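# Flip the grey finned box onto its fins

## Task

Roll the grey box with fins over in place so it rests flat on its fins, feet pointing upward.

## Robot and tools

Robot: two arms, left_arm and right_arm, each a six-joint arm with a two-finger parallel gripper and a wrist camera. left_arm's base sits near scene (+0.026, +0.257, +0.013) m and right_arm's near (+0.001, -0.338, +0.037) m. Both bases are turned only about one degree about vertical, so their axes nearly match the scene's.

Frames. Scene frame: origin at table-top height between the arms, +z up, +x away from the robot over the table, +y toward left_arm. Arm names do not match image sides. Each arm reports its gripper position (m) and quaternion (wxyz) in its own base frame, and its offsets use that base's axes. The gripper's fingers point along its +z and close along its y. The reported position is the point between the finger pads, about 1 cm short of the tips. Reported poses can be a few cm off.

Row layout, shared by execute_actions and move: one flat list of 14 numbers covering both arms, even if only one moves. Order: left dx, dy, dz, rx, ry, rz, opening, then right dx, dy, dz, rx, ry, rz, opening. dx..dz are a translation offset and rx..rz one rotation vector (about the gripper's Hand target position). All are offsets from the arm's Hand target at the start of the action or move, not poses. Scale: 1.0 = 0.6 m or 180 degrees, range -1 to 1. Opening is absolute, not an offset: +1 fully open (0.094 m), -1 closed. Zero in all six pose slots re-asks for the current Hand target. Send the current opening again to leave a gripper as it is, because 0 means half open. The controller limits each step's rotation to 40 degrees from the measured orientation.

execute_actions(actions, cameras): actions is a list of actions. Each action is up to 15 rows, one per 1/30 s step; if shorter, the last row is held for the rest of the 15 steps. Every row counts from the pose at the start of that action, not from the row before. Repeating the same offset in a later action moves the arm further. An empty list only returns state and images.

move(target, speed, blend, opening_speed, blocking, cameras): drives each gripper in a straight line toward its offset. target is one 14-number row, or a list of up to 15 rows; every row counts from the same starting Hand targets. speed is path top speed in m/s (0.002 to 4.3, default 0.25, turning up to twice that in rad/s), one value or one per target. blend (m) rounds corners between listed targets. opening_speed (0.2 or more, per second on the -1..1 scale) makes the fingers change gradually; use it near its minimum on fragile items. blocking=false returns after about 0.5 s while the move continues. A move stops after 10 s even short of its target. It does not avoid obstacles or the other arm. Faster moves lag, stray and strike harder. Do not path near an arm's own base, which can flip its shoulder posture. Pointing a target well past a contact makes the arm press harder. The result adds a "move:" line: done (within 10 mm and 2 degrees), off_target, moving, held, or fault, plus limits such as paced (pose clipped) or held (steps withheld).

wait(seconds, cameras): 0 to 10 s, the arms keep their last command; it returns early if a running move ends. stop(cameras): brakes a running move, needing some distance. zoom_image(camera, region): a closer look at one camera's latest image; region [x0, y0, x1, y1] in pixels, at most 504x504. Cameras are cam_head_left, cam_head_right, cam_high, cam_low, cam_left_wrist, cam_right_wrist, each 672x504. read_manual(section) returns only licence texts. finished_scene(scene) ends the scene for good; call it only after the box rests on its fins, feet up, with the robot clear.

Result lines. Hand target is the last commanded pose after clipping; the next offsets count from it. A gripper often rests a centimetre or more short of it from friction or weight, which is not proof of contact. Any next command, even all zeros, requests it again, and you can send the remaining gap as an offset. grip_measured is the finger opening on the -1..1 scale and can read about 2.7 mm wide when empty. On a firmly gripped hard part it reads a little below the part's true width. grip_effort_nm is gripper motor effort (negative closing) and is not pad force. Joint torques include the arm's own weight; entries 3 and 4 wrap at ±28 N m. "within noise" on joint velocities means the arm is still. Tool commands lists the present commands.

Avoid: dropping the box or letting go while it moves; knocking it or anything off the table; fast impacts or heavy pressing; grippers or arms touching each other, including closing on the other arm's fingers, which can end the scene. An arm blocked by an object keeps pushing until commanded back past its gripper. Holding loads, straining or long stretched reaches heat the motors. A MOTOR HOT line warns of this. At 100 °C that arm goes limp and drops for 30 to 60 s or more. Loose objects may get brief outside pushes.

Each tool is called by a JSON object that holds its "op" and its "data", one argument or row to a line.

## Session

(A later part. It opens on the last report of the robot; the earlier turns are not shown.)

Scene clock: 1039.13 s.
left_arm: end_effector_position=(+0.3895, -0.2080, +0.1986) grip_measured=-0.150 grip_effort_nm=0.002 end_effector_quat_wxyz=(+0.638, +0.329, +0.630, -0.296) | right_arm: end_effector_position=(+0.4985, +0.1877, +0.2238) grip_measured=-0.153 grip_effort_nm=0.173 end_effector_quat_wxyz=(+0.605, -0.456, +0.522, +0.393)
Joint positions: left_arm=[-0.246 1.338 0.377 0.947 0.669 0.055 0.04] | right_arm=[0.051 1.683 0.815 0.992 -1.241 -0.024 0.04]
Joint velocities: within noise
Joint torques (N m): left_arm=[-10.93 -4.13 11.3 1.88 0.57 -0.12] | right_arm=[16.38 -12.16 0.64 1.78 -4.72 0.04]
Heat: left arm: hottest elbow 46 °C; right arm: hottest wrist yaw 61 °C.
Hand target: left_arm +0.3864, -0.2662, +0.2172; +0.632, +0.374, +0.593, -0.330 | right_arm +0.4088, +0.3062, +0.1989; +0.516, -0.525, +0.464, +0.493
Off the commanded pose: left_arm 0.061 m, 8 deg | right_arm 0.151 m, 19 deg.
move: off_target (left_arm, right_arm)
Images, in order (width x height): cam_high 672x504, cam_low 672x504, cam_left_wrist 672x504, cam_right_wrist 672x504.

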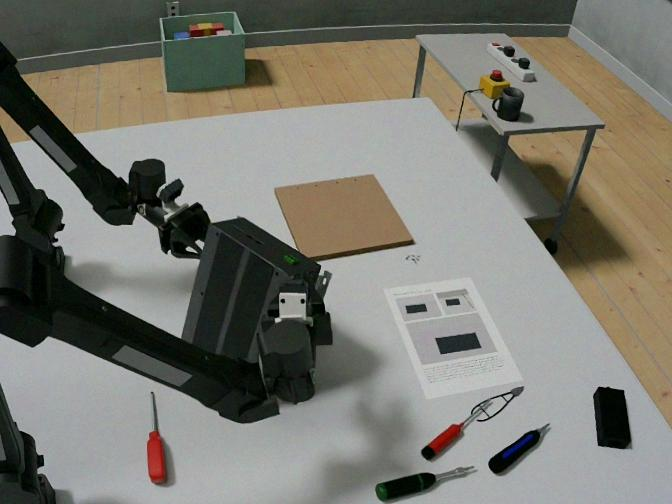

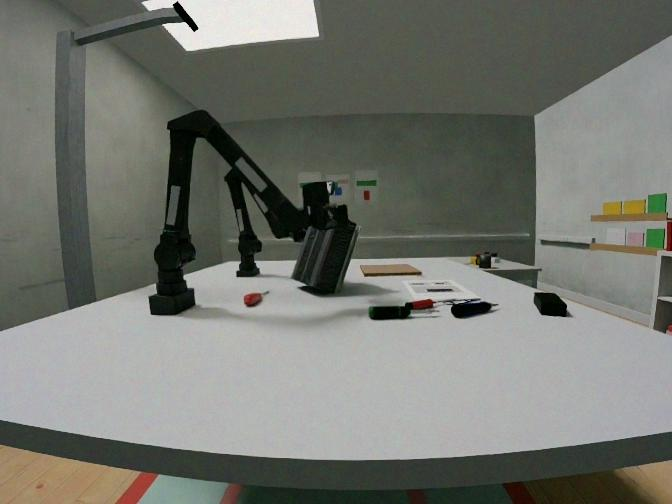

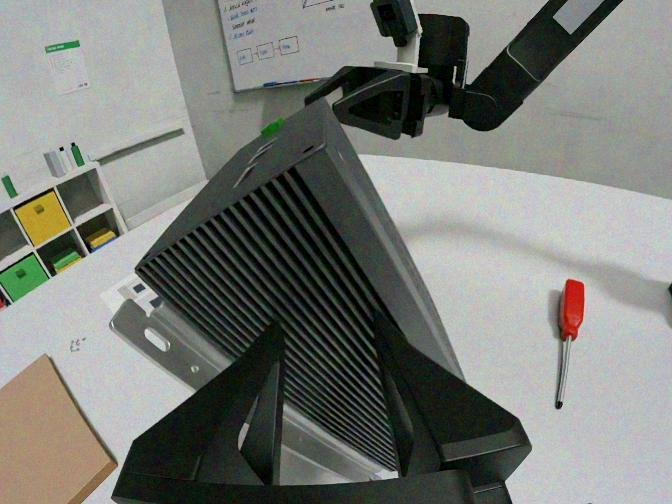

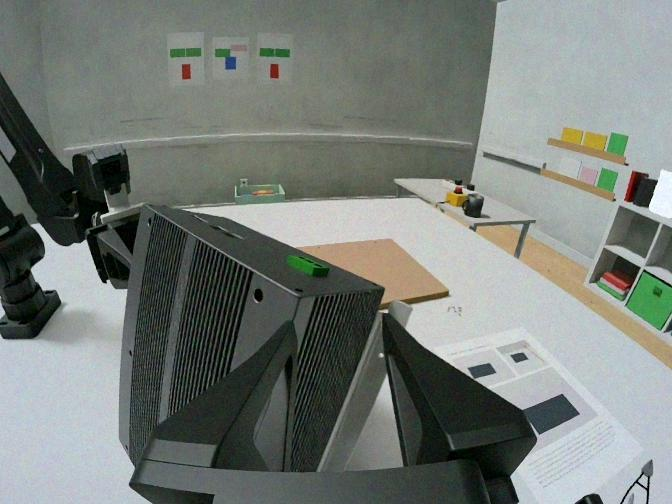

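{"op": "move", "data": {
  "target": [-0.087,-0.0285,-0.02,0,0,0,-0.15,-0.0889,-0.0225,-0.03,0,0,0,-0.15],
  "speed": 0.05,
  "cameras": ["cam_low","cam_left_wrist","cam_right_wrist","cam_high","cam_head_left"]
}}

Scene clock: 1046.53 s.
left_arm: end_effector_position=(+0.3425, -0.2286, +0.1962) grip_measured=-0.150 grip_effort_nm=-0.002 end_effector_quat_wxyz=(+0.650, +0.328, +0.623, -0.286) | right_arm: end_effector_position=(+0.4487, +0.1737, +0.2302) grip_measured=-0.154 grip_effort_nm=0.188 end_effector_quat_wxyz=(+0.623, -0.463, +0.507, +0.375)
Joint positions: left_arm=[-0.378 1.251 0.269 0.993 0.522 0.064 0.04] | right_arm=[0.024 1.578 0.667 1.094 -1.251 -0.024 0.04]
Joint velocities: within noise
Joint torques (N m): left_arm=[-10.05 -1.38 10.99 1.62 1.55 -0.15] | right_arm=[17.49 -7.82 -1.22 1.52 -4.83 -0.01]
Heat: left arm: hottest elbow 46 °C; right arm: hottest wrist yaw 68 °C.
Hand target: left_arm +0.3342, -0.2832, +0.2051; +0.632, +0.374, +0.593, -0.330 | right_arm +0.3553, +0.2927, +0.1810; +0.516, -0.525, +0.463, +0.493
Off the commanded pose: left_arm 0.056 m, 8 deg | right_arm 0.159 m, 20 deg.
move: off_target (left_arm, right_arm)
Images, in order (width x height): cam_head_left 672x504, cam_high 672x504, cam_low 672x504, cam_left_wrist 672x504, cam_right_wrist 672x504.

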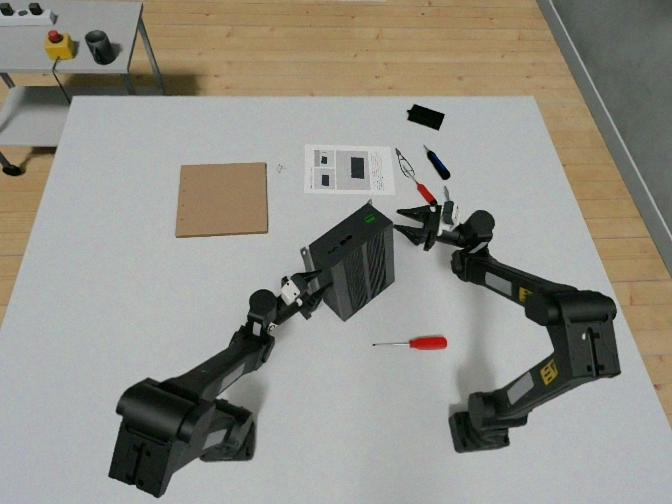

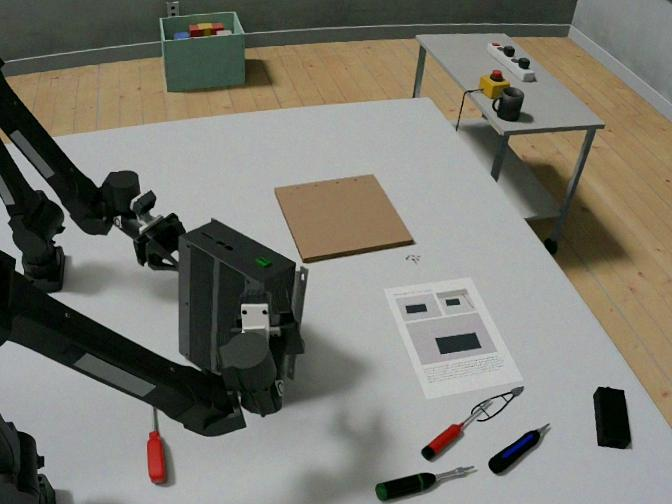

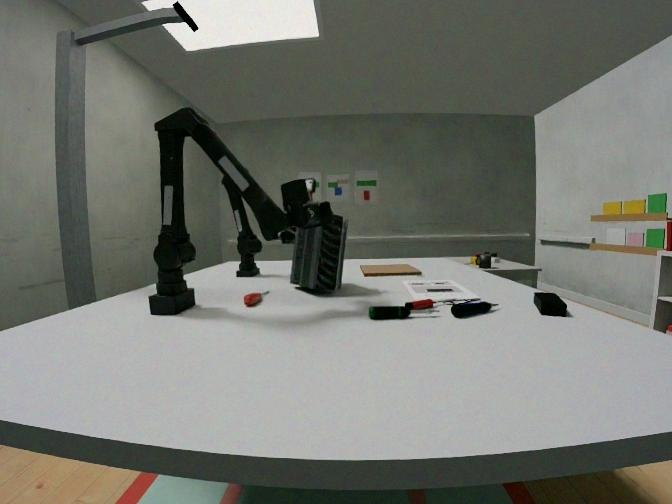

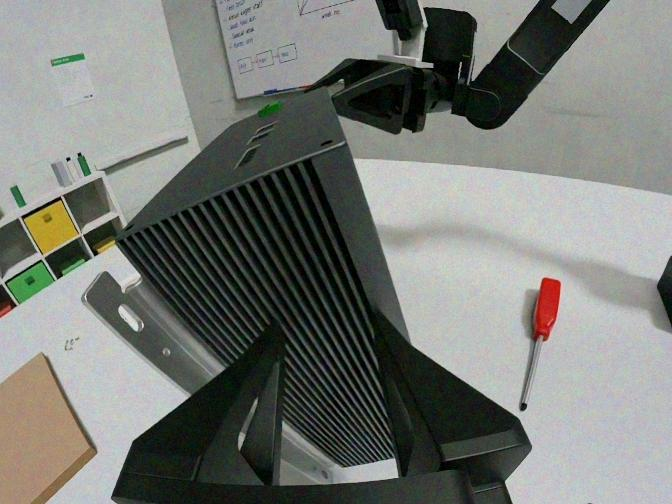

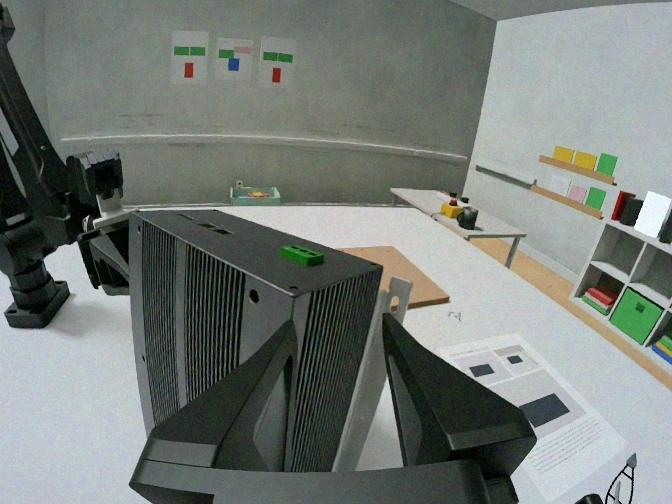

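{"op": "move", "data": {
  "target": [
    [-0.04,-0.013,-0.02,0,0,0,-0.15,-0.04,-0.01,-0.03,0,0,0,-0.15],
    [-0.075,0.09,-0.03,0,0,0,-0.15,-0.01,-0.15,-0.03,0,0,0,-0.15],
    [-0.14,0.29,-0.03,0,0,0,-0.15,0.05,-0.37,-0.03,0,0,0,-0.15]
  ],
  "speed": 0.05
}}

Scene clock: 1064.67 s.
left_arm: end_effector_position=(+0.2516, -0.1113, +0.1868) grip_measured=-0.150 grip_effort_nm=0.002 end_effector_quat_wxyz=(+0.633, +0.380, +0.589, -0.329) | right_arm: end_effector_position=(+0.3841, +0.0768, +0.1611) grip_measured=-0.152 grip_effort_nm=0.071 end_effector_quat_wxyz=(+0.572, -0.453, +0.544, +0.415)
Joint positions: left_arm=[0.227 0.96 0.056 0.962 1.278 0.036 0.04] | right_arm=[-0.256 1.669 0.511 1.301 -1.578 0.077 0.04]
Joint velocities: within noise
Joint torques (N m): left_arm=[0.67 -0.79 5.98 1.68 0.16 -0.33] | right_arm=[-1.38 -9.17 4.05 1.37 -0.04 -0.11]
Heat: left arm: hottest elbow 47 °C; right arm: hottest wrist yaw 73 °C.
Hand target: left_arm +0.2502, -0.1093, +0.1870; +0.632, +0.374, +0.593, -0.330 | right_arm +0.3853, +0.0707, +0.1630; +0.516, -0.525, +0.464, +0.493
Off the commanded pose: left_arm 0.002 m, 1 deg | right_arm 0.006 m, 17 deg.
joint sent to its limit (right arm) — joint 5 (wrist yaw), lower limit. The joint targets are off in orientation, not in position.
move: off_target (right_arm)

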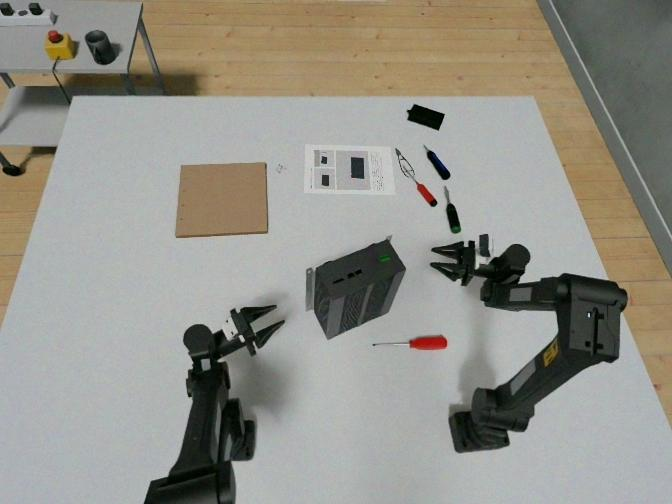

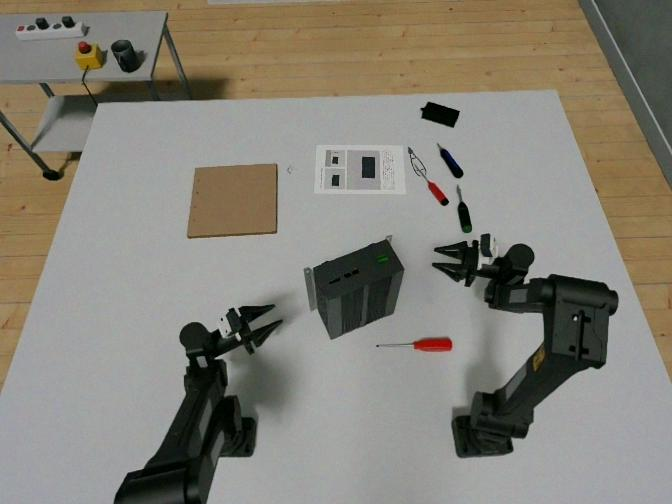

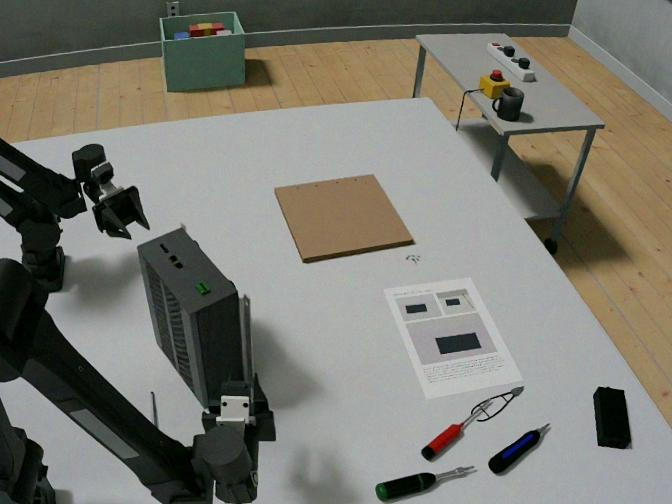

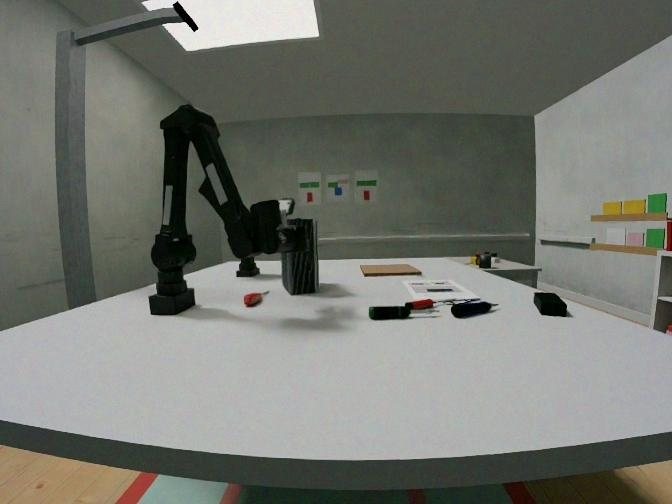

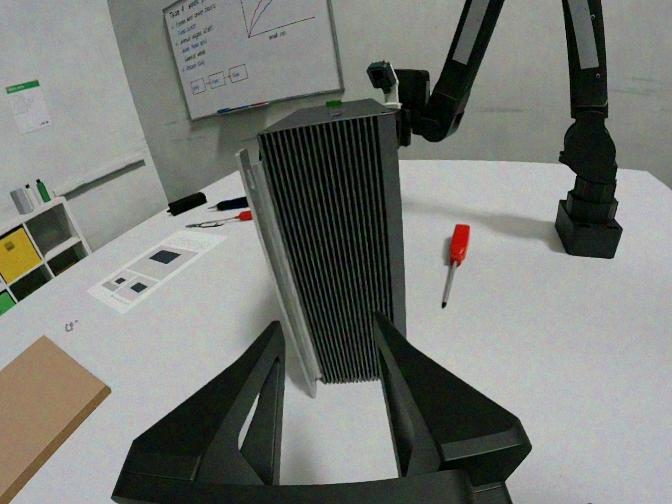

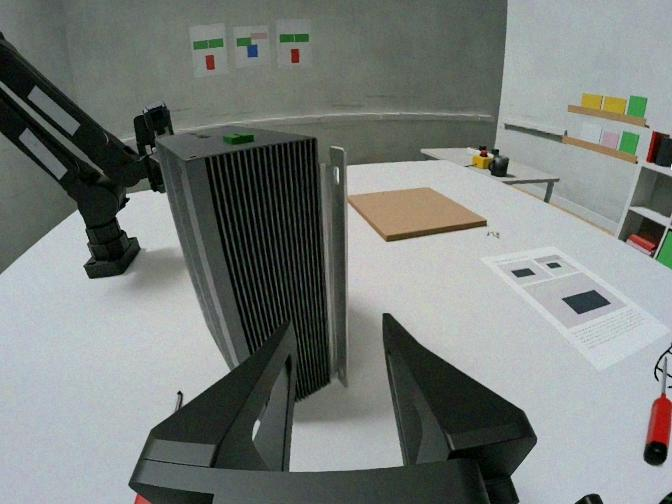

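{"op": "move", "data": {
  "target": [
    [0,0,0,0,0,0,-0.15,-0.25,-0.03,0.05,-0.0433,0.0475,-0.2052,-0.15],
    [0,0,0,0,0,0,-0.15,-0.315,0.235,-0.133,-0.0867,0.095,-0.4104,1]
  ],
  "blend": [0.03,0],
  "cameras": ["cam_head_left","cam_right_wrist"]
}}

Scene clock: 1110.33 s.
left_arm: end_effector_position=(+0.2516, -0.1111, +0.1868) grip_measured=-0.150 grip_effort_nm=0.002 end_effector_quat_wxyz=(+0.633, +0.379, +0.590, -0.329) | right_arm: end_effector_position=(+0.2424, +0.0687, +0.1759) grip_measured=-0.152 grip_effort_nm=0.071 end_effector_quat_wxyz=(+0.620, -0.336, +0.617, +0.349)
Joint positions: left_arm=[0.228 0.959 0.056 0.962 1.279 0.035 0.04] | right_arm=[-0.468 1.115 0.035 1.22 -1.479 0.154 0.04]
Joint velocities: within noise
Joint torques (N m): left_arm=[0.09 -0.85 6.01 1.68 0.14 -0.34] | right_arm=[-0.38 0.21 6.58 1.57 -0.07 -0.15]
Heat: left arm: hottest elbow 42 °C; right arm: hottest wrist yaw 47 °C.
Hand target: left_arm +0.2502, -0.1092, +0.1871; +0.632, +0.374, +0.593, -0.330 | right_arm +0.2500, +0.0661, +0.1821; +0.624, -0.347, +0.610, +0.343 (not the last commanded pose)
Tool commands: left_gripper/opening=-0.15 right_gripper/opening=-0.15
Off the commanded pose: left_arm 0.002 m, 1 deg | right_arm 0.177 m, 44 deg.
move: held (right_arm; a check stopped the path); path passed 1 of 2 targets; target 2's new opening was not sent; limits=held
pose unreachable (right arm): on one or more control steps of this call, first in action 0 (counted from 0), this arm could not follow its commanded pose, so it was not sent that pose on those steps. It may still have moved: this result reports where it is.
cause: moving toward the commanded pose would bring two parts of the arm too close to each other (its shoulder (the part past joint 1) and its forearm (the part past joint 3), with joints 2 (shoulder) and 3 (elbow) between them).
Images, in order (width x height): cam_head_left 672x504, cam_right_wrist 672x504.

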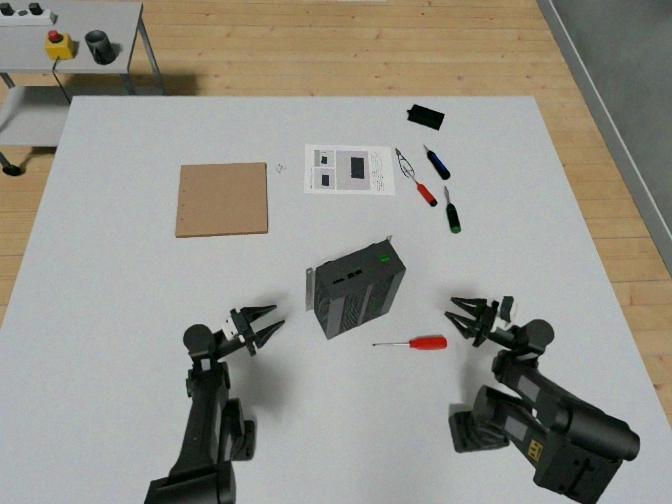

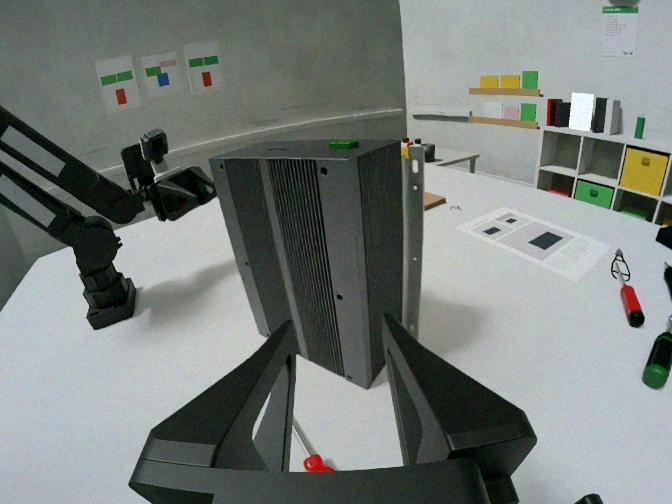

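{"op": "move", "data": {
  "target": [
    [0,0,0,0,0,0,-0.15,0.1,0.03,0.1,-0.1,0.13,-0.12,-0.15],
    [0,0,0,0,0,0,-0.15,0.02,0.2815,0,-0.1746,0.229,-0.2113,-0.15],
    [0,0,0,0,0,0,-0.15,0.02,0.2815,-0.1,-0.1746,0.229,-0.2113,1]
  ],
  "blend": [0.03,0.03,0],
  "cameras": ["cam_head_left","cam_right_wrist"]
}}

Scene clock: 1135.00 s.
left_arm: end_effector_position=(+0.2516, -0.1111, +0.1868) grip_measured=-0.150 grip_effort_nm=0.002 end_effector_quat_wxyz=(+0.633, +0.379, +0.590, -0.329) | right_arm: end_effector_position=(+0.2621, +0.2280, +0.1204) grip_measured=+0.998 grip_effort_nm=0.076 end_effector_quat_wxyz=(+0.334, -0.147, +0.930, +0.048)
Joint positions: left_arm=[0.228 0.959 0.056 0.962 1.279 0.035 0.04] | right_arm=[0.895 0.979 0.523 -0.518 0.365 0.469 0.094]
Joint velocities: within noise
Joint torques (N m): left_arm=[0.03 -0.85 5.98 1.7 0.15 -0.35] | right_arm=[0.62 -2.49 8.17 2.11 0.4 0.05]
Heat: left arm: hottest elbow 41 °C; right arm: hottest wrist yaw 44 °C.
Hand target: left_arm +0.2502, -0.1093, +0.1870; +0.632, +0.374, +0.593, -0.330 | right_arm +0.2621, +0.2351, +0.1222; +0.338, -0.147, +0.928, +0.054
Off the commanded pose: left_arm 0.002 m, 1 deg | right_arm 0.007 m, 1 deg.
move: done
Images, in order (width x height): cam_head_left 672x504, cam_right_wrist 672x504.

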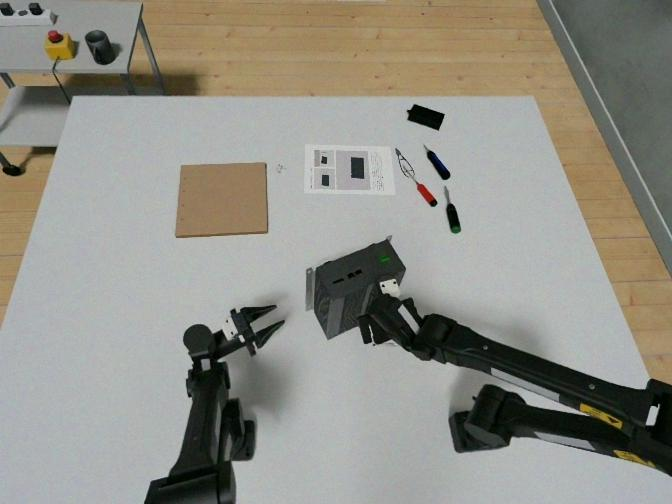

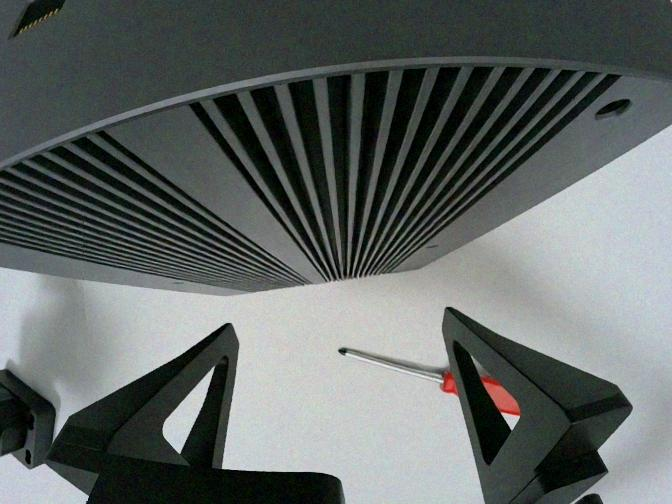

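{"op": "move", "data": {
  "target": [
    [0,0,0,0,0,0,-0.15,-0.0475,-0.0155,-0.1,0.0343,-0.1056,0,1],
    [0,0,0,0,0,0,-0.15,-0.0475,-0.0155,-0.21,0.0343,-0.1056,0,1],
    [0,0,0,0,0,0,-0.15,0.03,0.01,-0.21,0.0343,-0.1056,0,1]
  ],
  "speed": 0.1,
  "cameras": ["cam_head_left","cam_right_wrist"]
}}

Scene clock: 1157.97 s.
left_arm: end_effector_position=(+0.2516, -0.1111, +0.1868) grip_measured=-0.150 grip_effort_nm=0.002 end_effector_quat_wxyz=(+0.633, +0.379, +0.590, -0.329) | right_arm: end_effector_position=(+0.2713, +0.2368, -0.0072) grip_measured=+0.998 grip_effort_nm=0.071 end_effector_quat_wxyz=(+0.487, -0.142, +0.859, +0.075)
Joint positions: left_arm=[0.228 0.959 0.056 0.962 1.279 0.035 0.04] | right_arm=[0.97 1.639 0.218 0.773 0.548 0.365 0.094]
Joint velocities: within noise
Joint torques (N m): left_arm=[0.15 -0.73 6.02 1.66 0.14 -0.33] | right_arm=[-1.9 -4.78 3.44 2.55 0.05 -0.08]
Heat: left arm: hottest elbow 40 °C; right arm: hottest wrist yaw 42 °C.
Hand target: left_arm +0.2502, -0.1093, +0.1870; +0.632, +0.374, +0.593, -0.330 | right_arm +0.2800, +0.2411, -0.0040; +0.494, -0.136, +0.855, +0.078
Off the commanded pose: left_arm 0.002 m, 1 deg | right_arm 0.010 m, 1 deg.
move: done
Images, in order (width x height): cam_head_left 672x504, cam_right_wrist 672x504.

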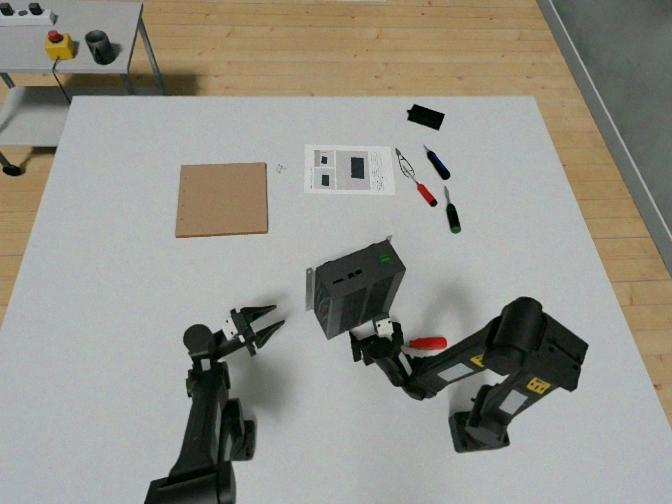

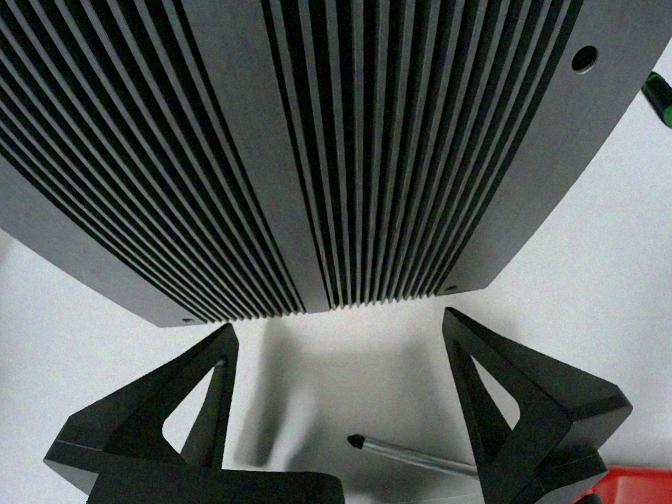

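{"op": "move", "data": {
  "target": [
    [0,0,0,0,0,0,-0.15,0.1,0.03,0,0,0,0,1],
    [0,0,0,0,0,0,-0.15,0.24,0.065,0,0,0,-0.022,1]
  ],
  "speed": [0.05,0.06],
  "cameras": ["cam_head_left","cam_right_wrist","cam_low"]
}}

Scene clock: 1166.40 s.
left_arm: end_effector_position=(+0.2515, -0.1111, +0.1869) grip_measured=-0.150 grip_effort_nm=0.002 end_effector_quat_wxyz=(+0.633, +0.379, +0.590, -0.329) | right_arm: end_effector_position=(+0.3914, +0.2757, -0.0115) grip_measured=+0.998 grip_effort_nm=0.066 end_effector_quat_wxyz=(+0.481, -0.125, +0.866, +0.066)
Joint positions: left_arm=[0.228 0.959 0.056 0.962 1.279 0.035 0.04] | right_arm=[0.755 1.784 0.52 0.652 0.4 0.259 0.094]
Joint velocities: within noise
Joint torques (N m): left_arm=[0.09 -0.67 6.02 1.68 0.15 -0.34] | right_arm=[-2.84 -7.94 8.39 1.61 0.41 -0.13]
Heat: left arm: hottest elbow 40 °C; right arm: hottest wrist yaw 41 °C.
Hand target: left_arm +0.2502, -0.1093, +0.1871; +0.632, +0.374, +0.593, -0.330 | right_arm +0.4239, +0.2800, -0.0040; +0.496, -0.107, +0.859, +0.061
Off the commanded pose: left_arm 0.002 m, 1 deg | right_arm 0.034 m, 3 deg.
move: off_target (right_arm)
Images, in order (width x height): cam_head_left 672x504, cam_low 672x504, cam_right_wrist 672x504.

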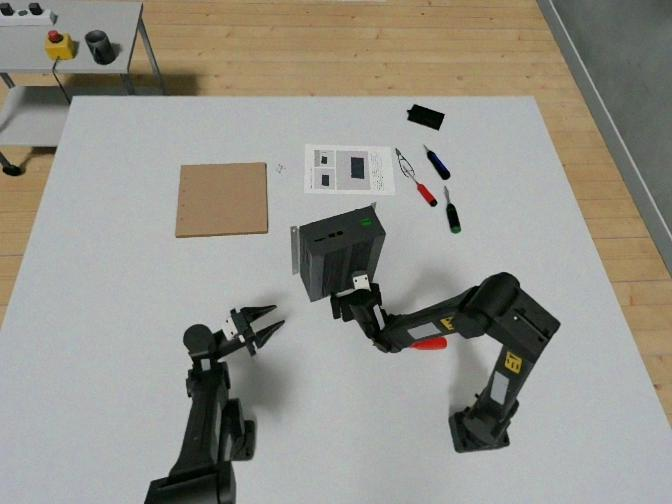

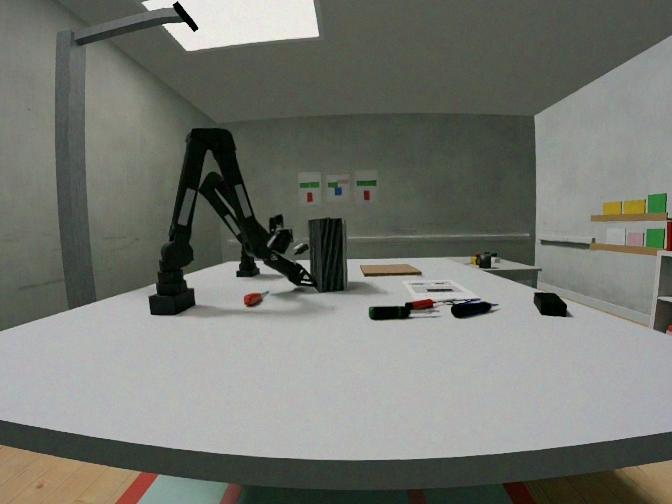

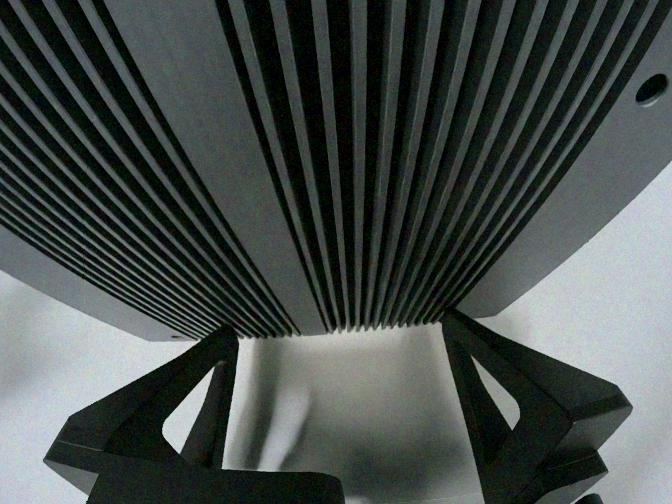

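{"op": "move", "data": {
  "target": [0,0,0,0,0,0,-0.15,0.235,0.07,0,0,0,-0.03,1],
  "speed": 0.06,
  "cameras": ["cam_head_left","cam_right_wrist","cam_low"]
}}

Scene clock: 1174.40 s.
left_arm: end_effector_position=(+0.2515, -0.1111, +0.1869) grip_measured=-0.150 grip_effort_nm=0.002 end_effector_quat_wxyz=(+0.633, +0.379, +0.590, -0.329) | right_arm: end_effector_position=(+0.5310, +0.3229, -0.0108) grip_measured=+0.999 grip_effort_nm=0.071 end_effector_quat_wxyz=(+0.484, -0.082, +0.870, +0.042)
Joint positions: left_arm=[0.228 0.959 0.056 0.962 1.279 0.035 0.04] | right_arm=[0.655 1.976 0.937 0.429 0.4 0.258 0.094]
Joint velocities: within noise
Joint torques (N m): left_arm=[0.21 -0.85 6.01 1.68 0.14 -0.34] | right_arm=[-3.02 -13.1 10.18 1.78 0.35 -0.16]
Heat: left arm: hottest elbow 40 °C; right arm: hottest wrist yaw 41 °C.
Hand target: left_arm +0.2502, -0.1093, +0.1871; +0.632, +0.374, +0.593, -0.330 | right_arm +0.5649, +0.3220, -0.0040; +0.499, -0.066, +0.863, +0.038
Off the commanded pose: left_arm 0.002 m, 1 deg | right_arm 0.035 m, 3 deg.
move: off_target (right_arm)
Images, in order (width x height): cam_head_left 672x504, cam_low 672x504, cam_right_wrist 672x504.

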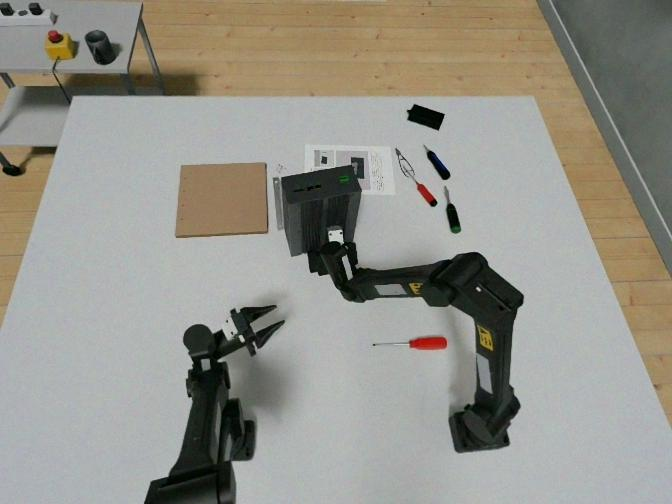

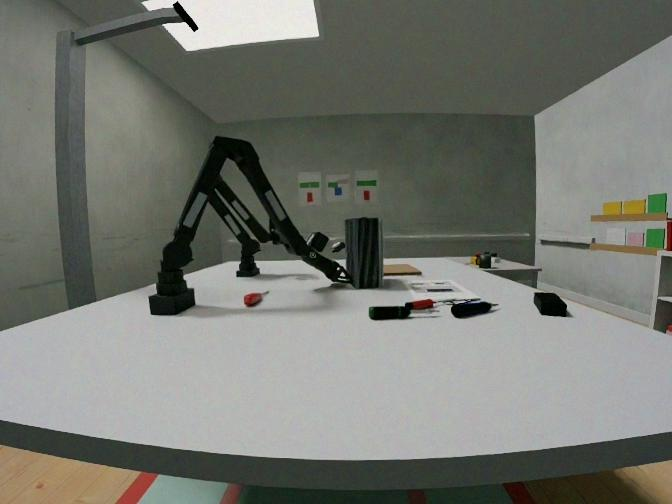

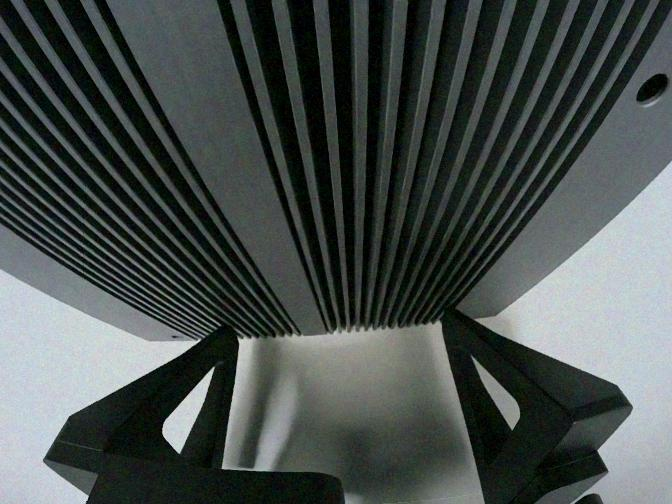

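{"op": "move", "data": {
  "target": [
    [0,0,0,0,0,0,-0.15,0.09,0.0165,0,0,0,0,1],
    [0.1,0.2,0,0.0365,0.028,-0.046,-1,-0.11,-0.017,0.13,0,0,0,1],
    [0.4,0.2,0,0.0731,0.0565,-0.0927,-1,0.007,-0.45,0.26,0.0891,-0.0651,0.4948,-1],
    [0.537,0.105,-0.033,0.0731,0.0565,-0.0927,-1,0.173,-0.21,0.262,0.0891,-0.0651,0.4948,-1]
  ],
  "speed": [0.06,0.2,0.25,0.15]
}}

Scene clock: 1235.27 s.
left_arm: end_effector_position=(+0.4797, +0.0109, +0.1837) grip_measured=-0.989 grip_effort_nm=-0.598 end_effector_quat_wxyz=(+0.589, +0.390, +0.592, -0.388) | right_arm: end_effector_position=(+0.5593, +0.0489, +0.1479) grip_measured=-0.986 grip_effort_nm=-0.764 end_effector_quat_wxyz=(-0.407, +0.555, -0.588, -0.425)
Joint positions: left_arm=[0.39 1.682 0.798 0.617 1.554 0.267 0.001] | right_arm=[-0.202 2.073 1.624 -1.662 -1.205 -2.09 0.001]
Joint velocities: within noise
Joint torques (N m): left_arm=[-1.49 -10.17 9.09 1.37 0.37 -0.05] | right_arm=[0.5 -17.2 9.52 -0.91 -0.48 -0.09]
Heat: left arm: hottest elbow 39 °C; right arm: hottest elbow 44 °C.
Hand target: left_arm +0.4903, +0.0107, +0.1871; +0.476, +0.495, +0.619, -0.380 (not the last commanded pose) | right_arm +0.5691, +0.0519, +0.1519; -0.410, +0.589, -0.508, -0.477 (not the last commanded pose)
Off the commanded pose: left_arm 0.110 m, 18 deg | right_arm 0.183 m, 12 deg.
joint sent to its limit (left arm) — joint 5 (wrist yaw), upper limit.
joint sent to its limit (right arm) — joint 6 (wrist roll), lower limit.
move: off_target (left_arm, right_arm; path cut at 10 s); path passed 3 of 4 targets; target 2's new opening was sent with left_arm's hand 0.013 m and 16 deg from that target; target 3's new opening was sent with right_arm's hand 0.011 m and 12 deg from that target

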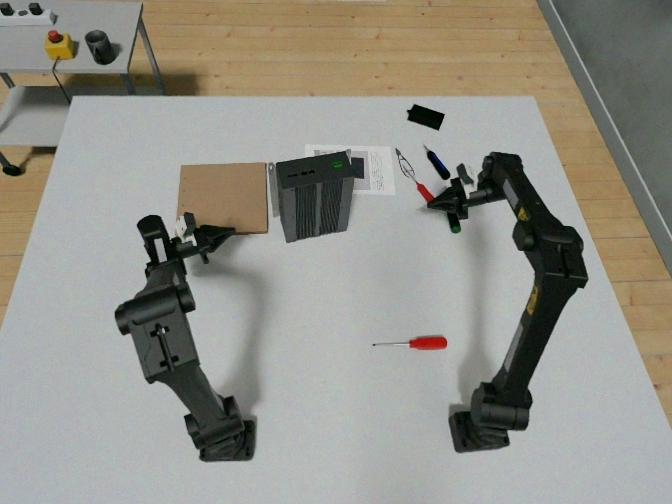

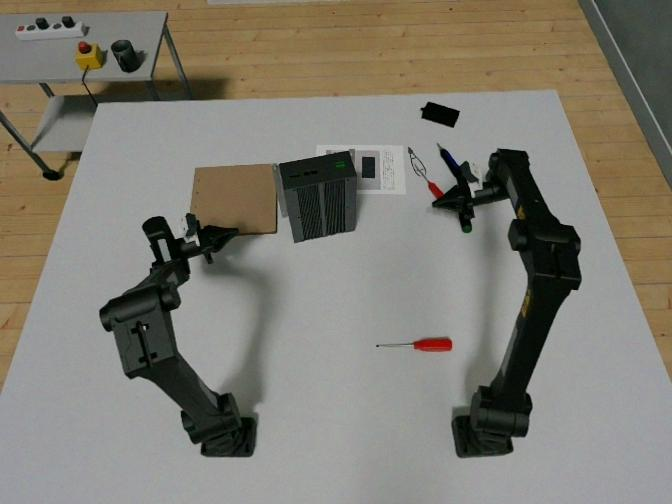

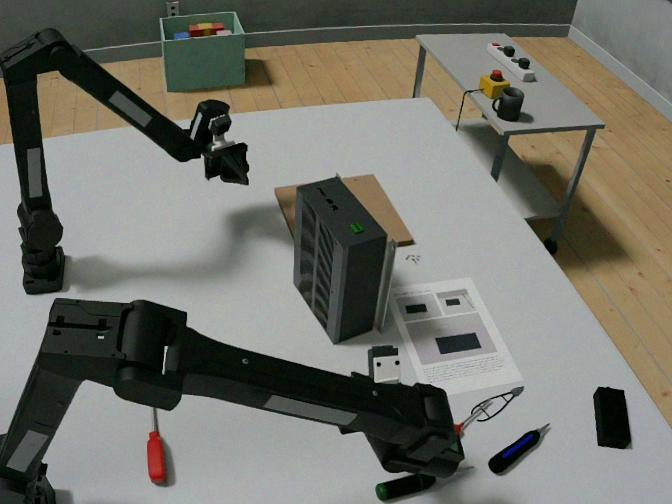

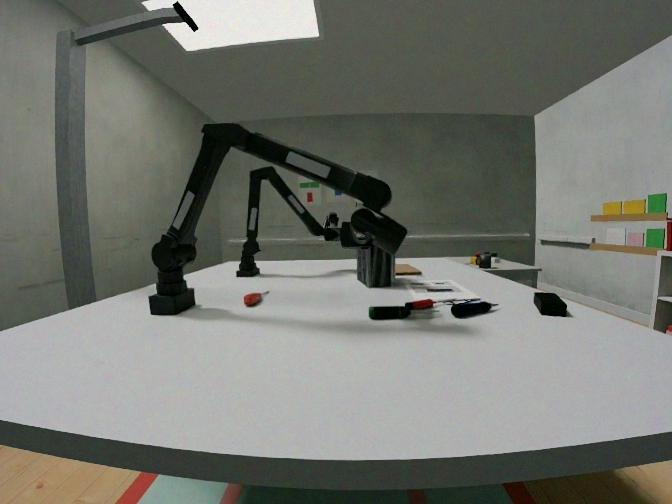

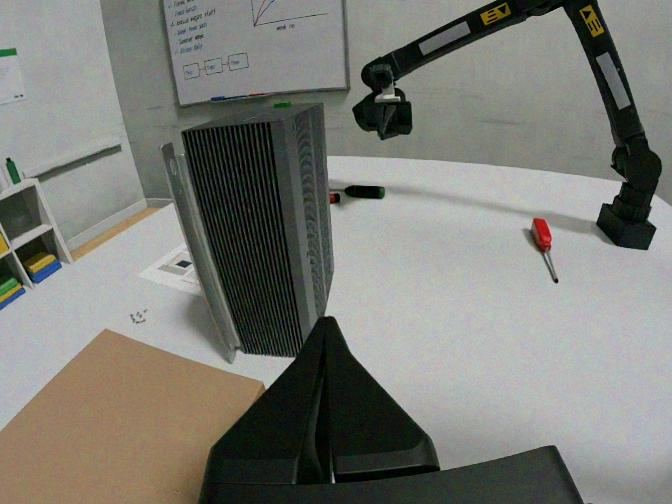

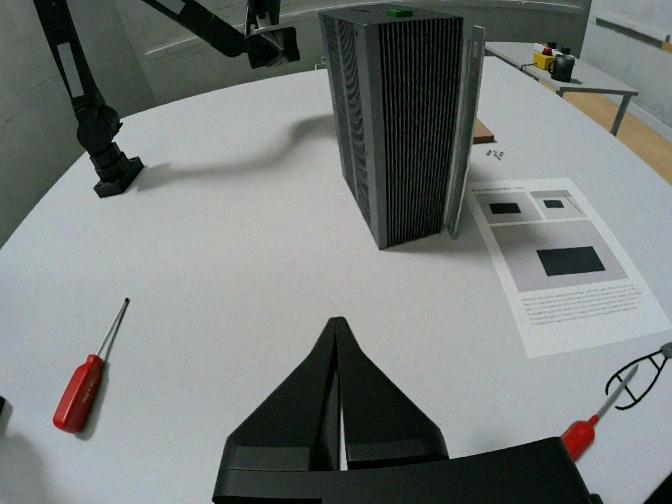

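{"op": "move", "data": {
  "target": [0.137,-0.095,-0.03,0,0,0,-1,0.166,0.24,0.002,0,0,0,-1],
  "speed": 0.12
}}

Scene clock: 1244.67 s.
left_arm: end_effector_position=(+0.5603, -0.0437, +0.1728) grip_measured=-0.989 grip_effort_nm=-0.603 end_effector_quat_wxyz=(+0.477, +0.487, +0.624, -0.381) | right_arm: end_effector_position=(+0.6609, +0.1917, +0.1482) grip_measured=-0.986 grip_effort_nm=-0.769 end_effector_quat_wxyz=(-0.413, +0.583, -0.519, -0.469)
Joint positions: left_arm=[0.223 1.864 1.364 -1.027 1.314 1.514 0.001] | right_arm=[0.038 2.357 2.106 -1.679 -1.334 -1.934 0.001]
Joint velocities: within noise
Joint torques (N m): left_arm=[-1.73 -13.16 10.69 0.21 0.64 -0.09] | right_arm=[-0.44 -20.25 10.39 -0.49 -0.84 0.03]
Heat: left arm: hottest elbow 40 °C; right arm: hottest elbow 44 °C.
Hand target: left_arm +0.5724, -0.0464, +0.1690; +0.476, +0.495, +0.619, -0.380 | right_arm +0.6687, +0.1960, +0.1534; -0.410, +0.589, -0.507, -0.477
Off the commanded pose: left_arm 0.013 m, 1 deg | right_arm 0.010 m, 2 deg.
joint sent to its limit (right arm) — joint 4 (wrist pitch), lower limit. The joint targets still meet the commanded pose.
move: off_target (left_arm)

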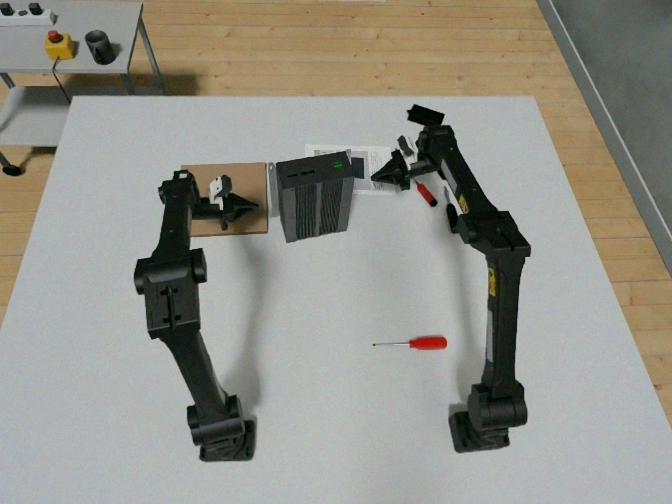

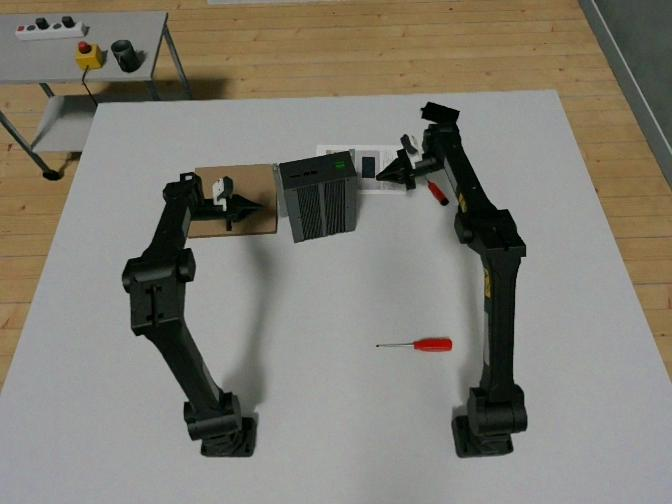

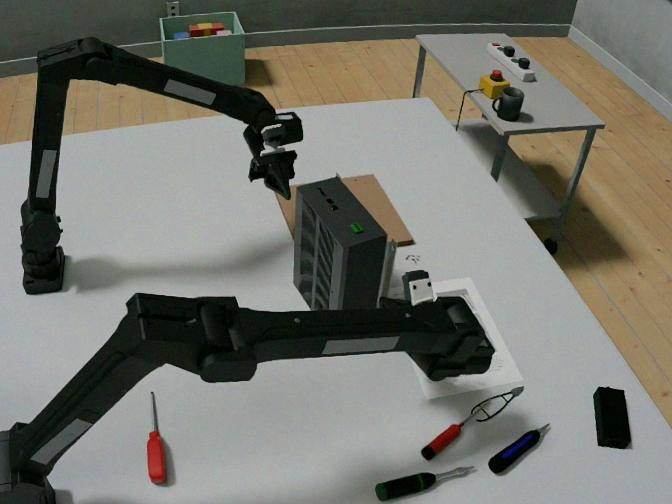

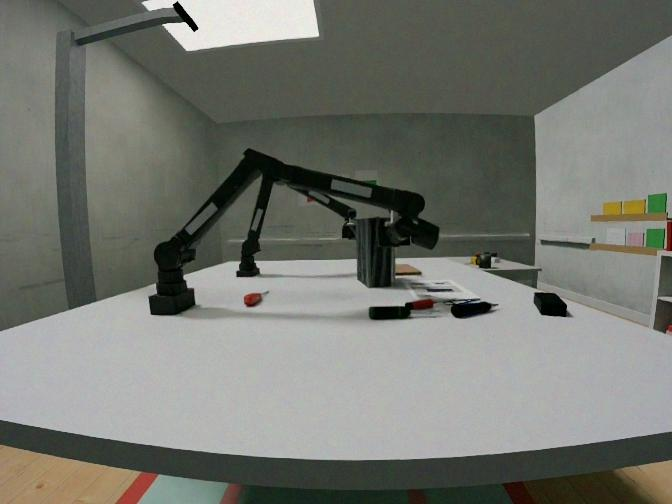

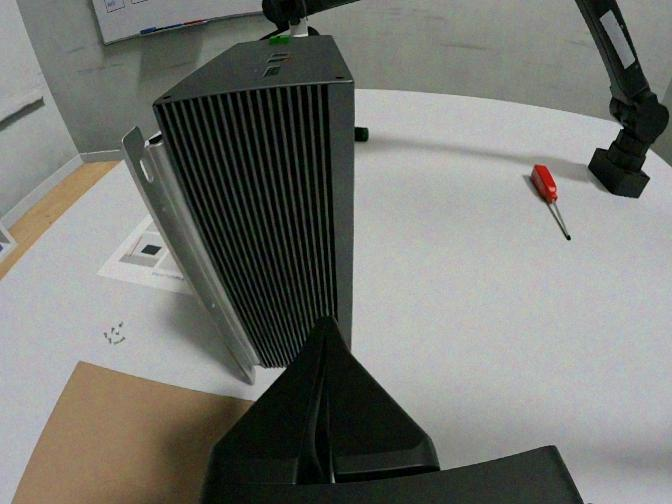

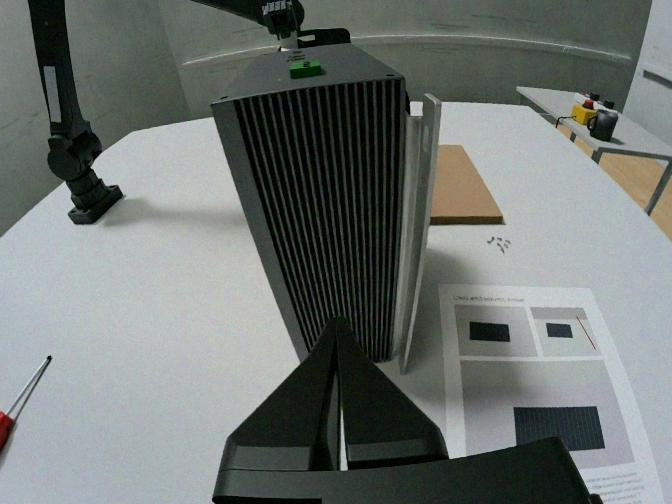

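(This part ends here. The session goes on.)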